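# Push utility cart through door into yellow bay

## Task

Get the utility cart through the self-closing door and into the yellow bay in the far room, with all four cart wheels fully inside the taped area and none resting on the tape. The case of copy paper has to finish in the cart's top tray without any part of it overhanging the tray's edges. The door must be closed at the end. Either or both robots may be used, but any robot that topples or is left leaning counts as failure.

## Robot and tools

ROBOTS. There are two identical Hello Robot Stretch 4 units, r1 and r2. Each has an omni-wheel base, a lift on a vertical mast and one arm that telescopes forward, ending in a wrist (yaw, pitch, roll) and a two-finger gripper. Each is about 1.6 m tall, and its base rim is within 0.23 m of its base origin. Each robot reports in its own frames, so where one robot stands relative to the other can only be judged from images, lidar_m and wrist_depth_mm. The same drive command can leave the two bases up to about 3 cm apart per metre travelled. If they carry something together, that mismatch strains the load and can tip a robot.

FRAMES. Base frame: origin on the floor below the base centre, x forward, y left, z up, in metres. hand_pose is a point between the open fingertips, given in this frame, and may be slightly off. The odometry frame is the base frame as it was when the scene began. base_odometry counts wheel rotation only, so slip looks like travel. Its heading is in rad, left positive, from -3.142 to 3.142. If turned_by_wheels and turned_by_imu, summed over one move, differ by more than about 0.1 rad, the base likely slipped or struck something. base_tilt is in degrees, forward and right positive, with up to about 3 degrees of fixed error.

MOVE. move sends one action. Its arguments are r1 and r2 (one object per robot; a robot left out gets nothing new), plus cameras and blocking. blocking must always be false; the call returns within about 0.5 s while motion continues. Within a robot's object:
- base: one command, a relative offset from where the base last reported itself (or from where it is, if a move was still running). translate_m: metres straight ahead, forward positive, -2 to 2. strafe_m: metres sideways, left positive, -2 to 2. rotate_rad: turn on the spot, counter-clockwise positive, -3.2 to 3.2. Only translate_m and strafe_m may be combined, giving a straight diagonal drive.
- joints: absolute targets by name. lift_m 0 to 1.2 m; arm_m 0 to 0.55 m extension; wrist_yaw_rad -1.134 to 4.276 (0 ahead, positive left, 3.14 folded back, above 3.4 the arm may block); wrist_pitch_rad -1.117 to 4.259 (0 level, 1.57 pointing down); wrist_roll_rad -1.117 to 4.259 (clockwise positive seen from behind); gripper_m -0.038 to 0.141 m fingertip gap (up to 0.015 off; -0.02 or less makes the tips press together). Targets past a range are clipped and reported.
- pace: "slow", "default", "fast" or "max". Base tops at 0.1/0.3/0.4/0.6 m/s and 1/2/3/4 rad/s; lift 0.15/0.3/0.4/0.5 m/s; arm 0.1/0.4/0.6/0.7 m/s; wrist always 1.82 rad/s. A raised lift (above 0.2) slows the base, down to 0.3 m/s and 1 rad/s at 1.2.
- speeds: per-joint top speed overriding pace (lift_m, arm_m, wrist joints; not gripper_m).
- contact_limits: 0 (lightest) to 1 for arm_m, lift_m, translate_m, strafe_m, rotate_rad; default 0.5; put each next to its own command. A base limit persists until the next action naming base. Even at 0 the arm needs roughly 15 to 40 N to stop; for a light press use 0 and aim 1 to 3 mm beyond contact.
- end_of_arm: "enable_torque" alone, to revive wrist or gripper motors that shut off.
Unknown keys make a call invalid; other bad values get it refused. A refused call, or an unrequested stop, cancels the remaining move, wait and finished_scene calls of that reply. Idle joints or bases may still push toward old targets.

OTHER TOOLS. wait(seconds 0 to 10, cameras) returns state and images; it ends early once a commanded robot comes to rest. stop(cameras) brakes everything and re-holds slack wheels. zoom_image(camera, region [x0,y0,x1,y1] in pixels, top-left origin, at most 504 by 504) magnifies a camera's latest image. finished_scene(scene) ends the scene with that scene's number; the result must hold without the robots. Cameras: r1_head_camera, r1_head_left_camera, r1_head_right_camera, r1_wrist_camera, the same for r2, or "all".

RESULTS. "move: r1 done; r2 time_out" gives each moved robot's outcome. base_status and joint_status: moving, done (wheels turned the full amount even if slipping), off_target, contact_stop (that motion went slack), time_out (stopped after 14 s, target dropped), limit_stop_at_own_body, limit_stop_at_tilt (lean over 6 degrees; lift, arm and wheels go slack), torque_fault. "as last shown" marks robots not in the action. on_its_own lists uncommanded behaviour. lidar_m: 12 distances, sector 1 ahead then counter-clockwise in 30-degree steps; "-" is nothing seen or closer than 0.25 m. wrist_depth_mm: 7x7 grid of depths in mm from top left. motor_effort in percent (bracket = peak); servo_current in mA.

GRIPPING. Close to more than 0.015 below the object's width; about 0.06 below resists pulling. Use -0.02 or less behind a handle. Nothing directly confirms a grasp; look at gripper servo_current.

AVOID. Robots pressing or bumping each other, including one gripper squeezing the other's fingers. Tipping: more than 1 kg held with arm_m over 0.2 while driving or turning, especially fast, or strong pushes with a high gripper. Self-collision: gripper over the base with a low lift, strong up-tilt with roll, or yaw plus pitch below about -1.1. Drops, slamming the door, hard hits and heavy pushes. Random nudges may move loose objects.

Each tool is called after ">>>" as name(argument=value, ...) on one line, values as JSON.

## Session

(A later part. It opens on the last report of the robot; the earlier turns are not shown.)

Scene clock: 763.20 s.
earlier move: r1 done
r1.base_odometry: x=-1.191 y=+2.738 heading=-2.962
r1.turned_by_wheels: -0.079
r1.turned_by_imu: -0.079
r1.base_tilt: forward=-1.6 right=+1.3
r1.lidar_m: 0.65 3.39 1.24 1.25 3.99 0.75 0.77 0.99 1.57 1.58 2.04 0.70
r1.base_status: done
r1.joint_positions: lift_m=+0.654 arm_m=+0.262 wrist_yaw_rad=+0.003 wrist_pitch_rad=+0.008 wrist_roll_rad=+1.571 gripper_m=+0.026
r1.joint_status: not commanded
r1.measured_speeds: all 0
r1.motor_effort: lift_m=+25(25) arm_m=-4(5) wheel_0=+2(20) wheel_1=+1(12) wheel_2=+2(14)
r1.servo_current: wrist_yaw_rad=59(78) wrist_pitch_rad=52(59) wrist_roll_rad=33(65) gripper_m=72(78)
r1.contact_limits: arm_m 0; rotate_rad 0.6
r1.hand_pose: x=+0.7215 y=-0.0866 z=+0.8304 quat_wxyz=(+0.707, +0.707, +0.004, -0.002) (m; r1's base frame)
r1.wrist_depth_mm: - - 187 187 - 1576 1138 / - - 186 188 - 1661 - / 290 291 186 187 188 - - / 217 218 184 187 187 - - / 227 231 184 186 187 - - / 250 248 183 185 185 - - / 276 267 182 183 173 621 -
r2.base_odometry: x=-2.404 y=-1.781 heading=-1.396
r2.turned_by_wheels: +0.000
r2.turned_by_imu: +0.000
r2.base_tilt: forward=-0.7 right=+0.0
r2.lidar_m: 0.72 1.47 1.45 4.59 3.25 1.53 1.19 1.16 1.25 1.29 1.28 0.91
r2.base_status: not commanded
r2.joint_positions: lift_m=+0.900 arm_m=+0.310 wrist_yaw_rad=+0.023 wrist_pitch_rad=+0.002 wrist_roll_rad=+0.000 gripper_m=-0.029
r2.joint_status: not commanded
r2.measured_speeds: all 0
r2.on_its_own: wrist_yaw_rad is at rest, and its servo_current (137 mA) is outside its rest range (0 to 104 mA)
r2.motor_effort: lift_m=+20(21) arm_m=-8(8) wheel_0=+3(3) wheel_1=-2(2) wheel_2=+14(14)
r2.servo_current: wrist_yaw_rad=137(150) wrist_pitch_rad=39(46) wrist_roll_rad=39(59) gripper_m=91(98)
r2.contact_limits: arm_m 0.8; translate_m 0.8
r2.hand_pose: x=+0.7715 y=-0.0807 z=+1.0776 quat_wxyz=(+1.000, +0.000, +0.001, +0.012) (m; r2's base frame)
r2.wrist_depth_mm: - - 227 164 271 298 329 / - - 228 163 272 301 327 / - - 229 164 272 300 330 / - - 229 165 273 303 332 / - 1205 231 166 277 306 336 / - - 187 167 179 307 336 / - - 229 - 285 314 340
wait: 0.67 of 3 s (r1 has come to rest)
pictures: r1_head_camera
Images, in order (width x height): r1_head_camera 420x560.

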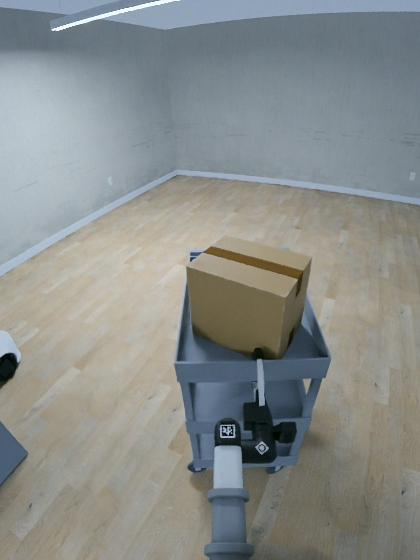

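>>> move(blocking=false, cameras=[], r1={"base":{"translate_m":0.14,"strafe_m":0.32},"pace":"slow","contact_limits":{"translate_m":0.6}})

>>> wait(seconds=6, cameras=[])

>>> move(blocking=false, cameras=[], r1={"base":{"rotate_rad":-0.22},"pace":"slow","contact_limits":{"rotate_rad":0.6}})

>>> wait(seconds=3, cameras=["r1_head_camera","r1_head_left_camera"])

Scene clock: 769.43 s.
move: r1 moving
r1.base_odometry: x=-1.193 y=+2.726 heading=-2.963
r1.turned_by_wheels: -0.001
r1.turned_by_imu: -0.001
r1.base_tilt: forward=-1.6 right=+1.3
r1.lidar_m: 0.65 3.36 1.22 1.25 3.99 0.75 0.76 0.99 1.56 1.63 2.06 0.68
r1.base_status: translate_m moving; strafe_m moving
r1.joint_positions: lift_m=+0.654 arm_m=+0.262 wrist_yaw_rad=-0.002 wrist_pitch_rad=+0.008 wrist_roll_rad=+1.571 gripper_m=+0.026
r1.joint_status: not commanded
r1.measured_speeds: translate_m=+0.019 strafe_m=+0.045 rotate_rad=-0.006 lift_m=+0.000 arm_m=+0.000 wrist_yaw_rad=-0.021 wrist_pitch_rad=+0.000 wrist_roll_rad=+0.000
r1.motor_effort: lift_m=+25(25) arm_m=-3(4) wheel_0=-9(9) wheel_1=+5(8) wheel_2=-8(8)
r1.servo_current: wrist_yaw_rad=65(72) wrist_pitch_rad=59(59) wrist_roll_rad=59(59) gripper_m=72(78)
r1.contact_limits: arm_m 0; translate_m 0.6
r1.hand_pose: x=+0.7211 y=-0.0879 z=+0.8304 quat_wxyz=(+0.707, +0.707, +0.002, -0.003) (m; r1's base frame)
r1.wrist_depth_mm: - - 190 191 - 1576 1160 / - - 188 190 - 1661 - / 300 297 187 190 190 - - / 217 220 186 187 189 - - / 227 231 185 186 187 - - / 249 248 183 185 185 - - / 274 266 181 183 174 661 -
r2.base_odometry: x=-2.404 y=-1.781 heading=-1.396
r2.turned_by_wheels: +0.000
r2.turned_by_imu: +0.000
r2.base_tilt: forward=-0.6 right=+0.0
r2.lidar_m: 0.71 1.46 1.45 4.58 3.25 1.51 1.18 1.14 1.26 1.31 1.28 0.92
r2.base_status: not commanded
r2.joint_positions: lift_m=+0.900 arm_m=+0.310 wrist_yaw_rad=+0.023 wrist_pitch_rad=+0.002 wrist_roll_rad=+0.000 gripper_m=-0.029
r2.joint_status: not commanded
r2.measured_speeds: all 0
r2.motor_effort: lift_m=+20(20) arm_m=-7(8) wheel_0=+3(3) wheel_1=-2(2) wheel_2=+14(14)
r2.servo_current: wrist_yaw_rad=137(150) wrist_pitch_rad=39(46) wrist_roll_rad=46(59) gripper_m=91(91)
r2.contact_limits: arm_m 0.8; translate_m 0.8
r2.hand_pose: x=+0.7715 y=-0.0807 z=+1.0776 quat_wxyz=(+1.000, +0.000, +0.001, +0.012) (m; r2's base frame)
r2.wrist_depth_mm: - - 226 164 271 298 329 / - - 227 163 273 300 329 / - - 228 164 273 300 332 / - - 229 165 274 303 332 / - 1205 231 165 277 304 336 / - - 187 167 179 307 336 / 1281 - 230 - 283 312 342
pictures: none
No camera images: "cameras" was empty.

Scene clock: 773.70 s.
earlier move: r1 done
r1.base_odometry: x=-1.271 y=+2.399 heading=-2.962
r1.turned_by_wheels: +0.001
r1.turned_by_imu: +0.000
r1.base_tilt: forward=-1.6 right=+1.3
r1.lidar_m: 0.65 1.57 0.89 0.91 1.17 0.74 0.77 0.99 1.93 1.95 2.51 0.63
r1.base_status: done
r1.joint_positions: lift_m=+0.654 arm_m=+0.262 wrist_yaw_rad=-0.004 wrist_pitch_rad=+0.008 wrist_roll_rad=+1.571 gripper_m=+0.026
r1.joint_status: not commanded
r1.measured_speeds: all 0
r1.motor_effort: lift_m=+25(25) arm_m=-1(4) wheel_0=-8(12) wheel_1=+2(8) wheel_2=-2(11)
r1.servo_current: wrist_yaw_rad=46(72) wrist_pitch_rad=52(59) wrist_roll_rad=46(72) gripper_m=78(78)
r1.contact_limits: arm_m 0; translate_m 0.6
r1.hand_pose: x=+0.7209 y=-0.0885 z=+0.8304 quat_wxyz=(+0.707, +0.707, +0.001, -0.004) (m; r1's base frame)
r1.wrist_depth_mm: 304 306 145 146 147 - - / 249 250 151 152 153 - - / 211 213 158 159 160 750 - / 198 202 165 166 167 - - / 236 237 172 173 174 - - / 291 282 181 182 182 173 - / 407 173 189 188 175 1808 -
r2.base_odometry: x=-2.404 y=-1.781 heading=-1.396
r2.turned_by_wheels: +0.000
r2.turned_by_imu: +0.001
r2.base_tilt: forward=-0.7 right=+0.1
r2.lidar_m: 0.72 1.22 1.30 4.58 3.25 1.56 1.17 1.15 1.27 1.30 1.27 0.90
r2.base_status: not commanded
r2.joint_positions: lift_m=+0.900 arm_m=+0.310 wrist_yaw_rad=+0.023 wrist_pitch_rad=+0.002 wrist_roll_rad=+0.000 gripper_m=-0.029
r2.joint_status: not commanded
r2.measured_speeds: all 0
r2.on_its_own: wrist_yaw_rad is at rest, and its servo_current (150 mA) is outside its rest range (0 to 104 mA)
r2.motor_effort: lift_m=+20(21) arm_m=-7(8) wheel_0=+2(3) wheel_1=-2(2) wheel_2=+14(14)
r2.servo_current: wrist_yaw_rad=150(156) wrist_pitch_rad=46(52) wrist_roll_rad=52(59) gripper_m=85(98)
r2.contact_limits: arm_m 0.8; translate_m 0.8
r2.hand_pose: x=+0.7715 y=-0.0807 z=+1.0776 quat_wxyz=(+1.000, +0.000, +0.001, +0.012) (m; r2's base frame)
r2.wrist_depth_mm: - - 226 163 272 298 329 / - - 227 163 272 301 329 / - - 229 164 272 301 330 / - - 230 165 273 301 332 / - 891 231 166 274 304 336 / 976 904 186 167 179 307 338 / - - 230 - 283 312 343
wait: 4.27 of 6 s (r1 has come to rest)
pictures: none
No camera images: "cameras" was empty.

Scene clock: 774.20 s.
move: r1 moving
r1.base_odometry: x=-1.271 y=+2.399 heading=-3.085
r1.turned_by_wheels: -0.122
r1.turned_by_imu: -0.122
r1.base_tilt: forward=-1.6 right=+1.2
r1.lidar_m: 0.67 3.20 0.90 0.91 1.05 3.69 0.74 0.90 1.65 1.92 2.30 0.67
r1.base_status: rotate_rad moving
r1.joint_positions: lift_m=+0.654 arm_m=+0.262 wrist_yaw_rad=+0.008 wrist_pitch_rad=+0.008 wrist_roll_rad=+1.571 gripper_m=+0.026
r1.joint_status: not commanded
r1.measured_speeds: translate_m=+0.000 strafe_m=-0.002 rotate_rad=-0.460 lift_m=+0.000 arm_m=+0.000 wrist_yaw_rad=+0.001 wrist_pitch_rad=+0.000 wrist_roll_rad=+0.000
r1.motor_effort: lift_m=+25(25) arm_m=+4(4) wheel_0=+18(21) wheel_1=+8(12) wheel_2=+12(13)
r1.servo_current: wrist_yaw_rad=65(65) wrist_pitch_rad=52(59) wrist_roll_rad=46(59) gripper_m=72(78)
r1.contact_limits: arm_m 0; rotate_rad 0.6
r1.hand_pose: x=+0.7219 y=-0.0852 z=+0.8304 quat_wxyz=(+0.707, +0.707, +0.006, +0.000) (m; r1's base frame)
r1.wrist_depth_mm: - - 154 156 158 1661 - / 317 310 159 160 163 - - / 253 252 164 166 167 759 - / 213 213 169 170 173 - - / 214 218 174 175 177 - - / 252 248 181 180 182 - - / 304 176 184 185 173 1708 -
r2.base_odometry: x=-2.404 y=-1.781 heading=-1.396
r2.turned_by_wheels: +0.000
r2.turned_by_imu: +0.000
r2.base_tilt: forward=-0.7 right=+0.1
r2.lidar_m: 0.71 1.25 1.28 4.59 3.27 1.52 1.20 1.15 1.26 1.33 1.28 0.89
r2.base_status: not commanded
r2.joint_positions: lift_m=+0.900 arm_m=+0.310 wrist_yaw_rad=+0.023 wrist_pitch_rad=+0.002 wrist_roll_rad=+0.000 gripper_m=-0.029
r2.joint_status: not commanded
r2.measured_speeds: all 0
r2.motor_effort: lift_m=+20(20) arm_m=-8(8) wheel_0=+3(3) wheel_1=-2(2) wheel_2=+14(14)
r2.servo_current: wrist_yaw_rad=137(163) wrist_pitch_rad=39(46) wrist_roll_rad=46(59) gripper_m=85(98)
r2.contact_limits: arm_m 0.8; translate_m 0.8
r2.hand_pose: x=+0.7715 y=-0.0807 z=+1.0776 quat_wxyz=(+1.000, +0.000, +0.001, +0.012) (m; r2's base frame)
r2.wrist_depth_mm: - - 226 163 272 298 329 / - - 227 162 272 301 329 / - - 228 163 273 300 332 / - - 229 165 273 304 334 / - 946 230 166 276 304 336 / - 946 186 167 179 307 338 / - - 230 - 283 312 342
pictures: none
No camera images: "cameras" was empty.

Scene clock: 774.93 s.
earlier move: r1 done
r1.base_odometry: x=-1.271 y=+2.399 heading=+3.101
r1.turned_by_wheels: -0.097
r1.turned_by_imu: -0.098
r1.base_tilt: forward=-1.6 right=+1.3
r1.lidar_m: 0.63 3.40 0.88 0.88 1.02 3.70 0.74 0.84 1.40 1.92 2.16 0.70
r1.base_status: done
r1.joint_positions: lift_m=+0.654 arm_m=+0.262 wrist_yaw_rad=+0.003 wrist_pitch_rad=+0.008 wrist_roll_rad=+1.571 gripper_m=+0.026
r1.joint_status: not commanded
r1.measured_speeds: all 0
r1.motor_effort: lift_m=+25(25) arm_m=+4(4) wheel_0=+2(21) wheel_1=+3(12) wheel_2=+3(13)
r1.servo_current: wrist_yaw_rad=52(72) wrist_pitch_rad=52(59) wrist_roll_rad=33(65) gripper_m=72(78)
r1.contact_limits: arm_m 0; rotate_rad 0.6
r1.hand_pose: x=+0.7215 y=-0.0866 z=+0.8304 quat_wxyz=(+0.707, +0.707, +0.004, -0.002) (m; r1's base frame)
r1.wrist_depth_mm: - - 201 200 234 1464 1138 / - - 197 197 - 1537 - / 418 373 194 195 197 - - / 259 256 191 192 809 - - / 222 224 189 189 190 - - / 238 237 185 186 186 - - / 258 252 182 184 174 152 -
r2.base_odometry: x=-2.404 y=-1.781 heading=-1.396
r2.turned_by_wheels: +0.000
r2.turned_by_imu: +0.000
r2.base_tilt: forward=-0.6 right=+0.0
r2.lidar_m: 0.70 1.32 1.33 4.61 3.21 1.50 1.21 1.16 1.26 1.29 1.28 0.92
r2.base_status: not commanded
r2.joint_positions: lift_m=+0.900 arm_m=+0.310 wrist_yaw_rad=+0.023 wrist_pitch_rad=+0.002 wrist_roll_rad=+0.000 gripper_m=-0.029
r2.joint_status: not commanded
r2.measured_speeds: all 0
r2.on_its_own: wrist_yaw_rad is at rest, and its servo_current (143 mA) is outside its rest range (0 to 104 mA)
r2.motor_effort: lift_m=+20(21) arm_m=-7(8) wheel_0=+3(3) wheel_1=-2(2) wheel_2=+14(14)
r2.servo_current: wrist_yaw_rad=143(163) wrist_pitch_rad=39(46) wrist_roll_rad=39(59) gripper_m=91(98)
r2.contact_limits: arm_m 0.8; translate_m 0.8
r2.hand_pose: x=+0.7715 y=-0.0807 z=+1.0776 quat_wxyz=(+1.000, +0.000, +0.001, +0.012) (m; r2's base frame)
r2.wrist_depth_mm: - - 226 163 272 298 327 / - - 229 162 272 300 329 / - - 229 163 273 300 330 / - - 230 165 274 301 332 / - 1008 230 166 277 306 332 / - 976 187 167 179 309 338 / - - 230 - 283 312 342
wait: 0.73 of 3 s (r1 has come to rest)
pictures: r1_head_camera, r1_head_left_camera
Images, in order (width x height): r1_head_camera 420x560, r1_head_left_camera 420x672.

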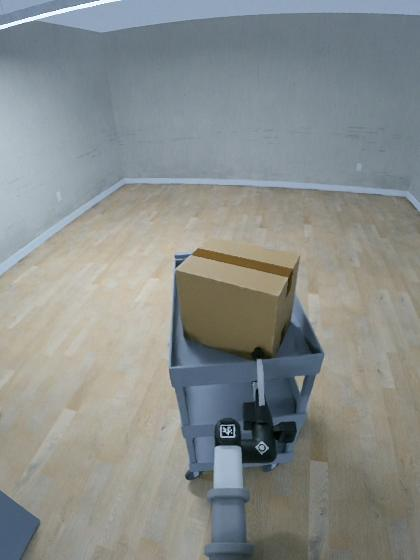

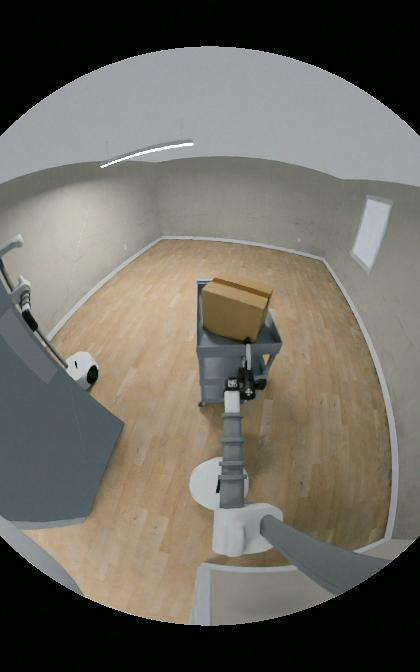

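>>> move(blocking=false, cameras=[], r1={"base":{"translate_m":0.06,"strafe_m":0.29},"pace":"slow","contact_limits":{"translate_m":0.6}})

>>> wait(seconds=6, cameras=[])

>>> move(blocking=false, cameras=[], r1={"base":{"rotate_rad":-0.19},"pace":"slow","contact_limits":{"rotate_rad":0.6}})

>>> wait(seconds=3, cameras=["r1_head_camera","r1_head_left_camera","r1_head_right_camera"])

Scene clock: 784.90 s.
move: r1 moving
r1.base_odometry: x=-1.274 y=+2.386 heading=+3.101
r1.turned_by_wheels: -0.001
r1.turned_by_imu: -0.001
r1.base_tilt: forward=-1.6 right=+1.3
r1.lidar_m: 0.62 3.38 0.89 0.87 1.00 3.70 0.73 0.86 1.42 1.94 2.16 0.70
r1.base_status: translate_m moving; strafe_m moving
r1.joint_positions: lift_m=+0.654 arm_m=+0.262 wrist_yaw_rad=-0.001 wrist_pitch_rad=+0.008 wrist_roll_rad=+1.571 gripper_m=+0.026
r1.joint_status: not commanded
r1.measured_speeds: translate_m=+0.010 strafe_m=+0.049 rotate_rad=-0.003 lift_m=+0.000 arm_m=+0.000 wrist_yaw_rad=-0.021 wrist_pitch_rad=+0.000 wrist_roll_rad=+0.000
r1.motor_effort: lift_m=+25(25) arm_m=+4(4) wheel_0=-7(8) wheel_1=+6(8) wheel_2=-5(5)
r1.servo_current: wrist_yaw_rad=46(59) wrist_pitch_rad=59(59) wrist_roll_rad=39(59) gripper_m=72(78)
r1.contact_limits: arm_m 0; translate_m 0.6
r1.hand_pose: x=+0.7212 y=-0.0876 z=+0.8304 quat_wxyz=(+0.707, +0.707, +0.003, -0.003) (m; r1's base frame)
r1.wrist_depth_mm: - - 205 206 235 1499 1138 / - - 200 201 - 1537 1138 / - 387 196 196 200 1661 - / 263 258 194 193 196 - - / 224 224 190 190 191 - - / 239 238 185 186 186 - - / 256 250 182 183 174 152 -
r2.base_odometry: x=-2.404 y=-1.781 heading=-1.396
r2.turned_by_wheels: +0.000
r2.turned_by_imu: +0.000
r2.base_tilt: forward=-0.6 right=+0.1
r2.lidar_m: 0.70 1.32 1.33 4.55 3.25 1.53 1.18 1.15 1.24 1.30 1.27 0.94
r2.base_status: not commanded
r2.joint_positions: lift_m=+0.900 arm_m=+0.310 wrist_yaw_rad=+0.023 wrist_pitch_rad=+0.002 wrist_roll_rad=+0.000 gripper_m=-0.029
r2.joint_status: not commanded
r2.measured_speeds: all 0
r2.motor_effort: lift_m=+20(20) arm_m=-8(8) wheel_0=+2(3) wheel_1=-2(2) wheel_2=+14(14)
r2.servo_current: wrist_yaw_rad=150(150) wrist_pitch_rad=46(46) wrist_roll_rad=46(59) gripper_m=91(91)
r2.contact_limits: arm_m 0.8; translate_m 0.8
r2.hand_pose: x=+0.7715 y=-0.0807 z=+1.0776 quat_wxyz=(+1.000, +0.000, +0.001, +0.012) (m; r2's base frame)
r2.wrist_depth_mm: - - 227 163 271 300 329 / - - 227 163 272 300 329 / - - 229 164 274 300 330 / - - 229 165 276 303 332 / - 960 231 166 276 304 334 / - 946 187 167 179 309 336 / - - 229 - 283 312 342
pictures: none
No camera images: "cameras" was empty.

Scene clock: 788.60 s.
earlier move: r1 done
r1.base_odometry: x=-1.343 y=+2.112 heading=+3.101
r1.turned_by_wheels: +0.000
r1.turned_by_imu: +0.000
r1.base_tilt: forward=-1.6 right=+1.3
r1.lidar_m: 0.64 3.06 0.59 0.59 0.69 3.70 0.82 0.83 1.39 2.22 2.48 0.66
r1.base_status: done
r1.joint_positions: lift_m=+0.654 arm_m=+0.262 wrist_yaw_rad=-0.004 wrist_pitch_rad=+0.008 wrist_roll_rad=+1.571 gripper_m=+0.026
r1.joint_status: not commanded
r1.measured_speeds: all 0
r1.motor_effort: lift_m=+25(25) arm_m=-3(4) wheel_0=-7(14) wheel_1=+1(8) wheel_2=-2(10)
r1.servo_current: wrist_yaw_rad=59(65) wrist_pitch_rad=52(59) wrist_roll_rad=52(72) gripper_m=72(78)
r1.contact_limits: arm_m 0; translate_m 0.6
r1.hand_pose: x=+0.7209 y=-0.0886 z=+0.8304 quat_wxyz=(+0.707, +0.707, +0.001, -0.004) (m; r1's base frame)
r1.wrist_depth_mm: - - 155 156 157 1618 - / 296 298 160 160 161 - - / 243 245 165 166 166 759 - / 207 206 169 171 172 - - / 222 224 176 176 178 - - / 263 256 182 183 182 164 - / 312 162 187 187 175 1808 -
r2.base_odometry: x=-2.404 y=-1.781 heading=-1.396
r2.turned_by_wheels: +0.000
r2.turned_by_imu: +0.001
r2.base_tilt: forward=-0.6 right=+0.1
r2.lidar_m: 0.71 1.09 1.15 4.60 3.20 1.50 1.19 1.16 1.26 1.30 1.29 0.90
r2.base_status: not commanded
r2.joint_positions: lift_m=+0.900 arm_m=+0.310 wrist_yaw_rad=+0.023 wrist_pitch_rad=+0.002 wrist_roll_rad=+0.000 gripper_m=-0.029
r2.joint_status: not commanded
r2.measured_speeds: all 0
r2.on_its_own: wrist_yaw_rad is at rest, and its servo_current (130 mA) is outside its rest range (0 to 104 mA)
r2.motor_effort: lift_m=+20(21) arm_m=-7(8) wheel_0=+2(3) wheel_1=-2(2) wheel_2=+14(14)
r2.servo_current: wrist_yaw_rad=130(156) wrist_pitch_rad=46(46) wrist_roll_rad=52(59) gripper_m=85(98)
r2.contact_limits: arm_m 0.8; translate_m 0.8
r2.hand_pose: x=+0.7715 y=-0.0807 z=+1.0776 quat_wxyz=(+1.000, +0.000, +0.001, +0.012) (m; r2's base frame)
r2.wrist_depth_mm: - - 226 164 270 298 329 / - - 228 163 272 300 329 / - - 228 164 273 300 330 / - - 229 165 273 304 334 / - - 230 165 276 304 336 / 741 707 186 167 179 307 336 / - 707 230 - 283 312 340
wait: 3.70 of 6 s (r1 has come to rest)
pictures: none
No camera images: "cameras" was empty.

Scene clock: 789.10 s.
move: r1 moving
r1.base_odometry: x=-1.343 y=+2.112 heading=+2.982
r1.turned_by_wheels: -0.119
r1.turned_by_imu: -0.119
r1.base_tilt: forward=-1.6 right=+1.3
r1.lidar_m: 0.65 0.71 0.61 0.60 0.64 0.94 3.74 0.83 1.21 2.23 2.36 0.69
r1.base_status: rotate_rad moving
r1.joint_positions: lift_m=+0.654 arm_m=+0.262 wrist_yaw_rad=+0.008 wrist_pitch_rad=+0.008 wrist_roll_rad=+1.571 gripper_m=+0.026
r1.joint_status: not commanded
r1.measured_speeds: translate_m=+0.001 strafe_m=-0.002 rotate_rad=-0.391 lift_m=+0.000 arm_m=+0.001 wrist_yaw_rad=+0.000 wrist_pitch_rad=+0.000 wrist_roll_rad=+0.000
r1.motor_effort: lift_m=+25(25) arm_m=+3(4) wheel_0=+15(21) wheel_1=+6(10) wheel_2=+11(14)
r1.servo_current: wrist_yaw_rad=52(59) wrist_pitch_rad=52(59) wrist_roll_rad=52(59) gripper_m=72(78)
r1.contact_limits: arm_m 0; rotate_rad 0.6
r1.hand_pose: x=+0.7220 y=-0.0850 z=+0.8304 quat_wxyz=(+0.707, +0.707, +0.006, +0.000) (m; r1's base frame)
r1.wrist_depth_mm: - - 166 167 169 1537 1138 / - 375 168 170 172 1661 - / 291 289 172 174 175 - - / 236 236 176 177 178 - - / 213 213 179 179 182 - - / 238 237 182 183 184 - - / 281 176 185 186 172 569 -
r2.base_odometry: x=-2.404 y=-1.781 heading=-1.396
r2.turned_by_wheels: +0.000
r2.turned_by_imu: +0.000
r2.base_tilt: forward=-0.7 right=+0.0
r2.lidar_m: 0.71 1.13 1.19 4.57 3.23 1.54 1.18 1.16 1.27 1.31 1.28 0.90
r2.base_status: not commanded
r2.joint_positions: lift_m=+0.900 arm_m=+0.310 wrist_yaw_rad=+0.023 wrist_pitch_rad=+0.002 wrist_roll_rad=+0.000 gripper_m=-0.029
r2.joint_status: not commanded
r2.measured_speeds: all 0
r2.motor_effort: lift_m=+20(20) arm_m=-8(8) wheel_0=+3(3) wheel_1=-2(2) wheel_2=+14(14)
r2.servo_current: wrist_yaw_rad=150(156) wrist_pitch_rad=39(46) wrist_roll_rad=52(52) gripper_m=85(91)
r2.contact_limits: arm_m 0.8; translate_m 0.8
r2.hand_pose: x=+0.7715 y=-0.0807 z=+1.0776 quat_wxyz=(+1.000, +0.000, +0.001, +0.012) (m; r2's base frame)
r2.wrist_depth_mm: - - 227 163 271 298 327 / - - 227 163 271 300 329 / - - 229 164 273 301 330 / - - 229 165 272 304 332 / - - 231 166 276 306 336 / 759 741 187 167 179 307 338 / - 223 230 - 283 312 342
pictures: none
No camera images: "cameras" was empty.

Scene clock: 789.77 s.
earlier move: r1 done
r1.base_odometry: x=-1.343 y=+2.112 heading=+2.911
r1.turned_by_wheels: -0.071
r1.turned_by_imu: -0.071
r1.base_tilt: forward=-1.6 right=+1.3
r1.lidar_m: 0.64 3.55 0.61 0.59 0.63 0.88 3.79 0.82 1.13 2.22 2.28 0.71
r1.base_status: done
r1.joint_positions: lift_m=+0.654 arm_m=+0.262 wrist_yaw_rad=+0.001 wrist_pitch_rad=+0.008 wrist_roll_rad=+1.571 gripper_m=+0.026
r1.joint_status: not commanded
r1.measured_speeds: all 0
r1.motor_effort: lift_m=+25(25) arm_m=-4(4) wheel_0=+1(21) wheel_1=+2(10) wheel_2=-1(14)
r1.servo_current: wrist_yaw_rad=46(59) wrist_pitch_rad=46(59) wrist_roll_rad=65(65) gripper_m=72(78)
r1.contact_limits: arm_m 0; rotate_rad 0.6
r1.hand_pose: x=+0.7213 y=-0.0873 z=+0.8304 quat_wxyz=(+0.707, +0.707, +0.003, -0.003) (m; r1's base frame)
r1.wrist_depth_mm: - - 208 209 221 234 1078 / - - 203 204 - 1618 1138 / - - 200 199 - 1708 - / 287 282 196 195 198 - - / 222 224 190 190 193 - - / 234 232 186 187 186 - - / 250 245 181 183 173 153 -
r2.base_odometry: x=-2.404 y=-1.781 heading=-1.396
r2.turned_by_wheels: +0.000
r2.turned_by_imu: +0.000
r2.base_tilt: forward=-0.7 right=+0.1
r2.lidar_m: 0.71 1.17 1.23 4.61 3.25 1.52 1.19 1.14 1.25 1.30 1.28 0.91
r2.base_status: not commanded
r2.joint_positions: lift_m=+0.900 arm_m=+0.310 wrist_yaw_rad=+0.023 wrist_pitch_rad=+0.002 wrist_roll_rad=+0.000 gripper_m=-0.029
r2.joint_status: not commanded
r2.measured_speeds: all 0
r2.on_its_own: wrist_yaw_rad is at rest, and its servo_current (130 mA) is outside its rest range (0 to 104 mA)
r2.motor_effort: lift_m=+20(20) arm_m=-8(8) wheel_0=+2(3) wheel_1=-2(2) wheel_2=+14(14)
r2.servo_current: wrist_yaw_rad=130(156) wrist_pitch_rad=39(46) wrist_roll_rad=46(59) gripper_m=85(91)
r2.contact_limits: arm_m 0.8; translate_m 0.8
r2.hand_pose: x=+0.7715 y=-0.0807 z=+1.0776 quat_wxyz=(+1.000, +0.000, +0.001, +0.012) (m; r2's base frame)
r2.wrist_depth_mm: - - 226 163 271 300 329 / - - 228 162 271 300 330 / - - 229 164 274 300 332 / - - 229 165 274 303 332 / - - 231 166 276 306 334 / 820 768 187 166 179 309 338 / - - 229 - 283 314 342
wait: 0.67 of 3 s (r1 has come to rest)
pictures: r1_head_camera, r1_head_left_camera, r1_head_right_camera
Images, in order (width x height): r1_head_camera 420x560, r1_head_left_camera 420x672, r1_head_right_camera 420x672.

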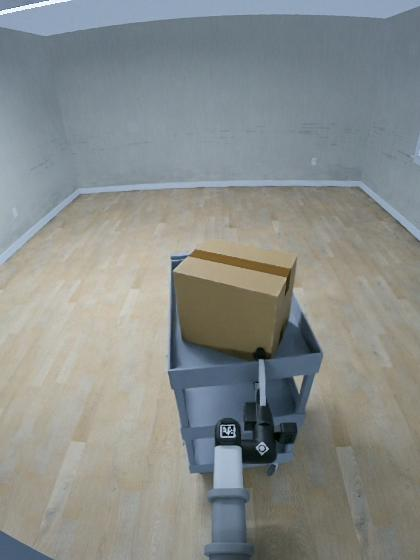

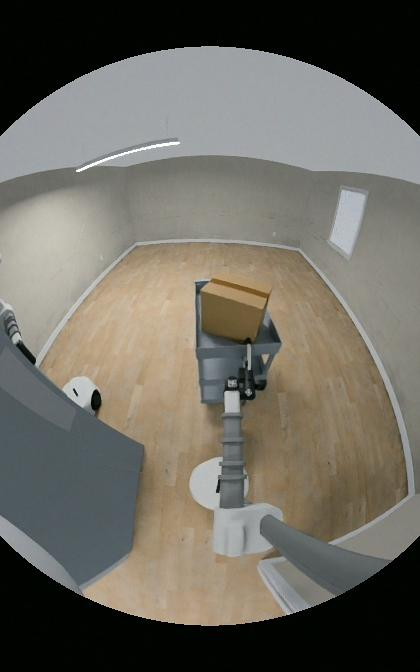

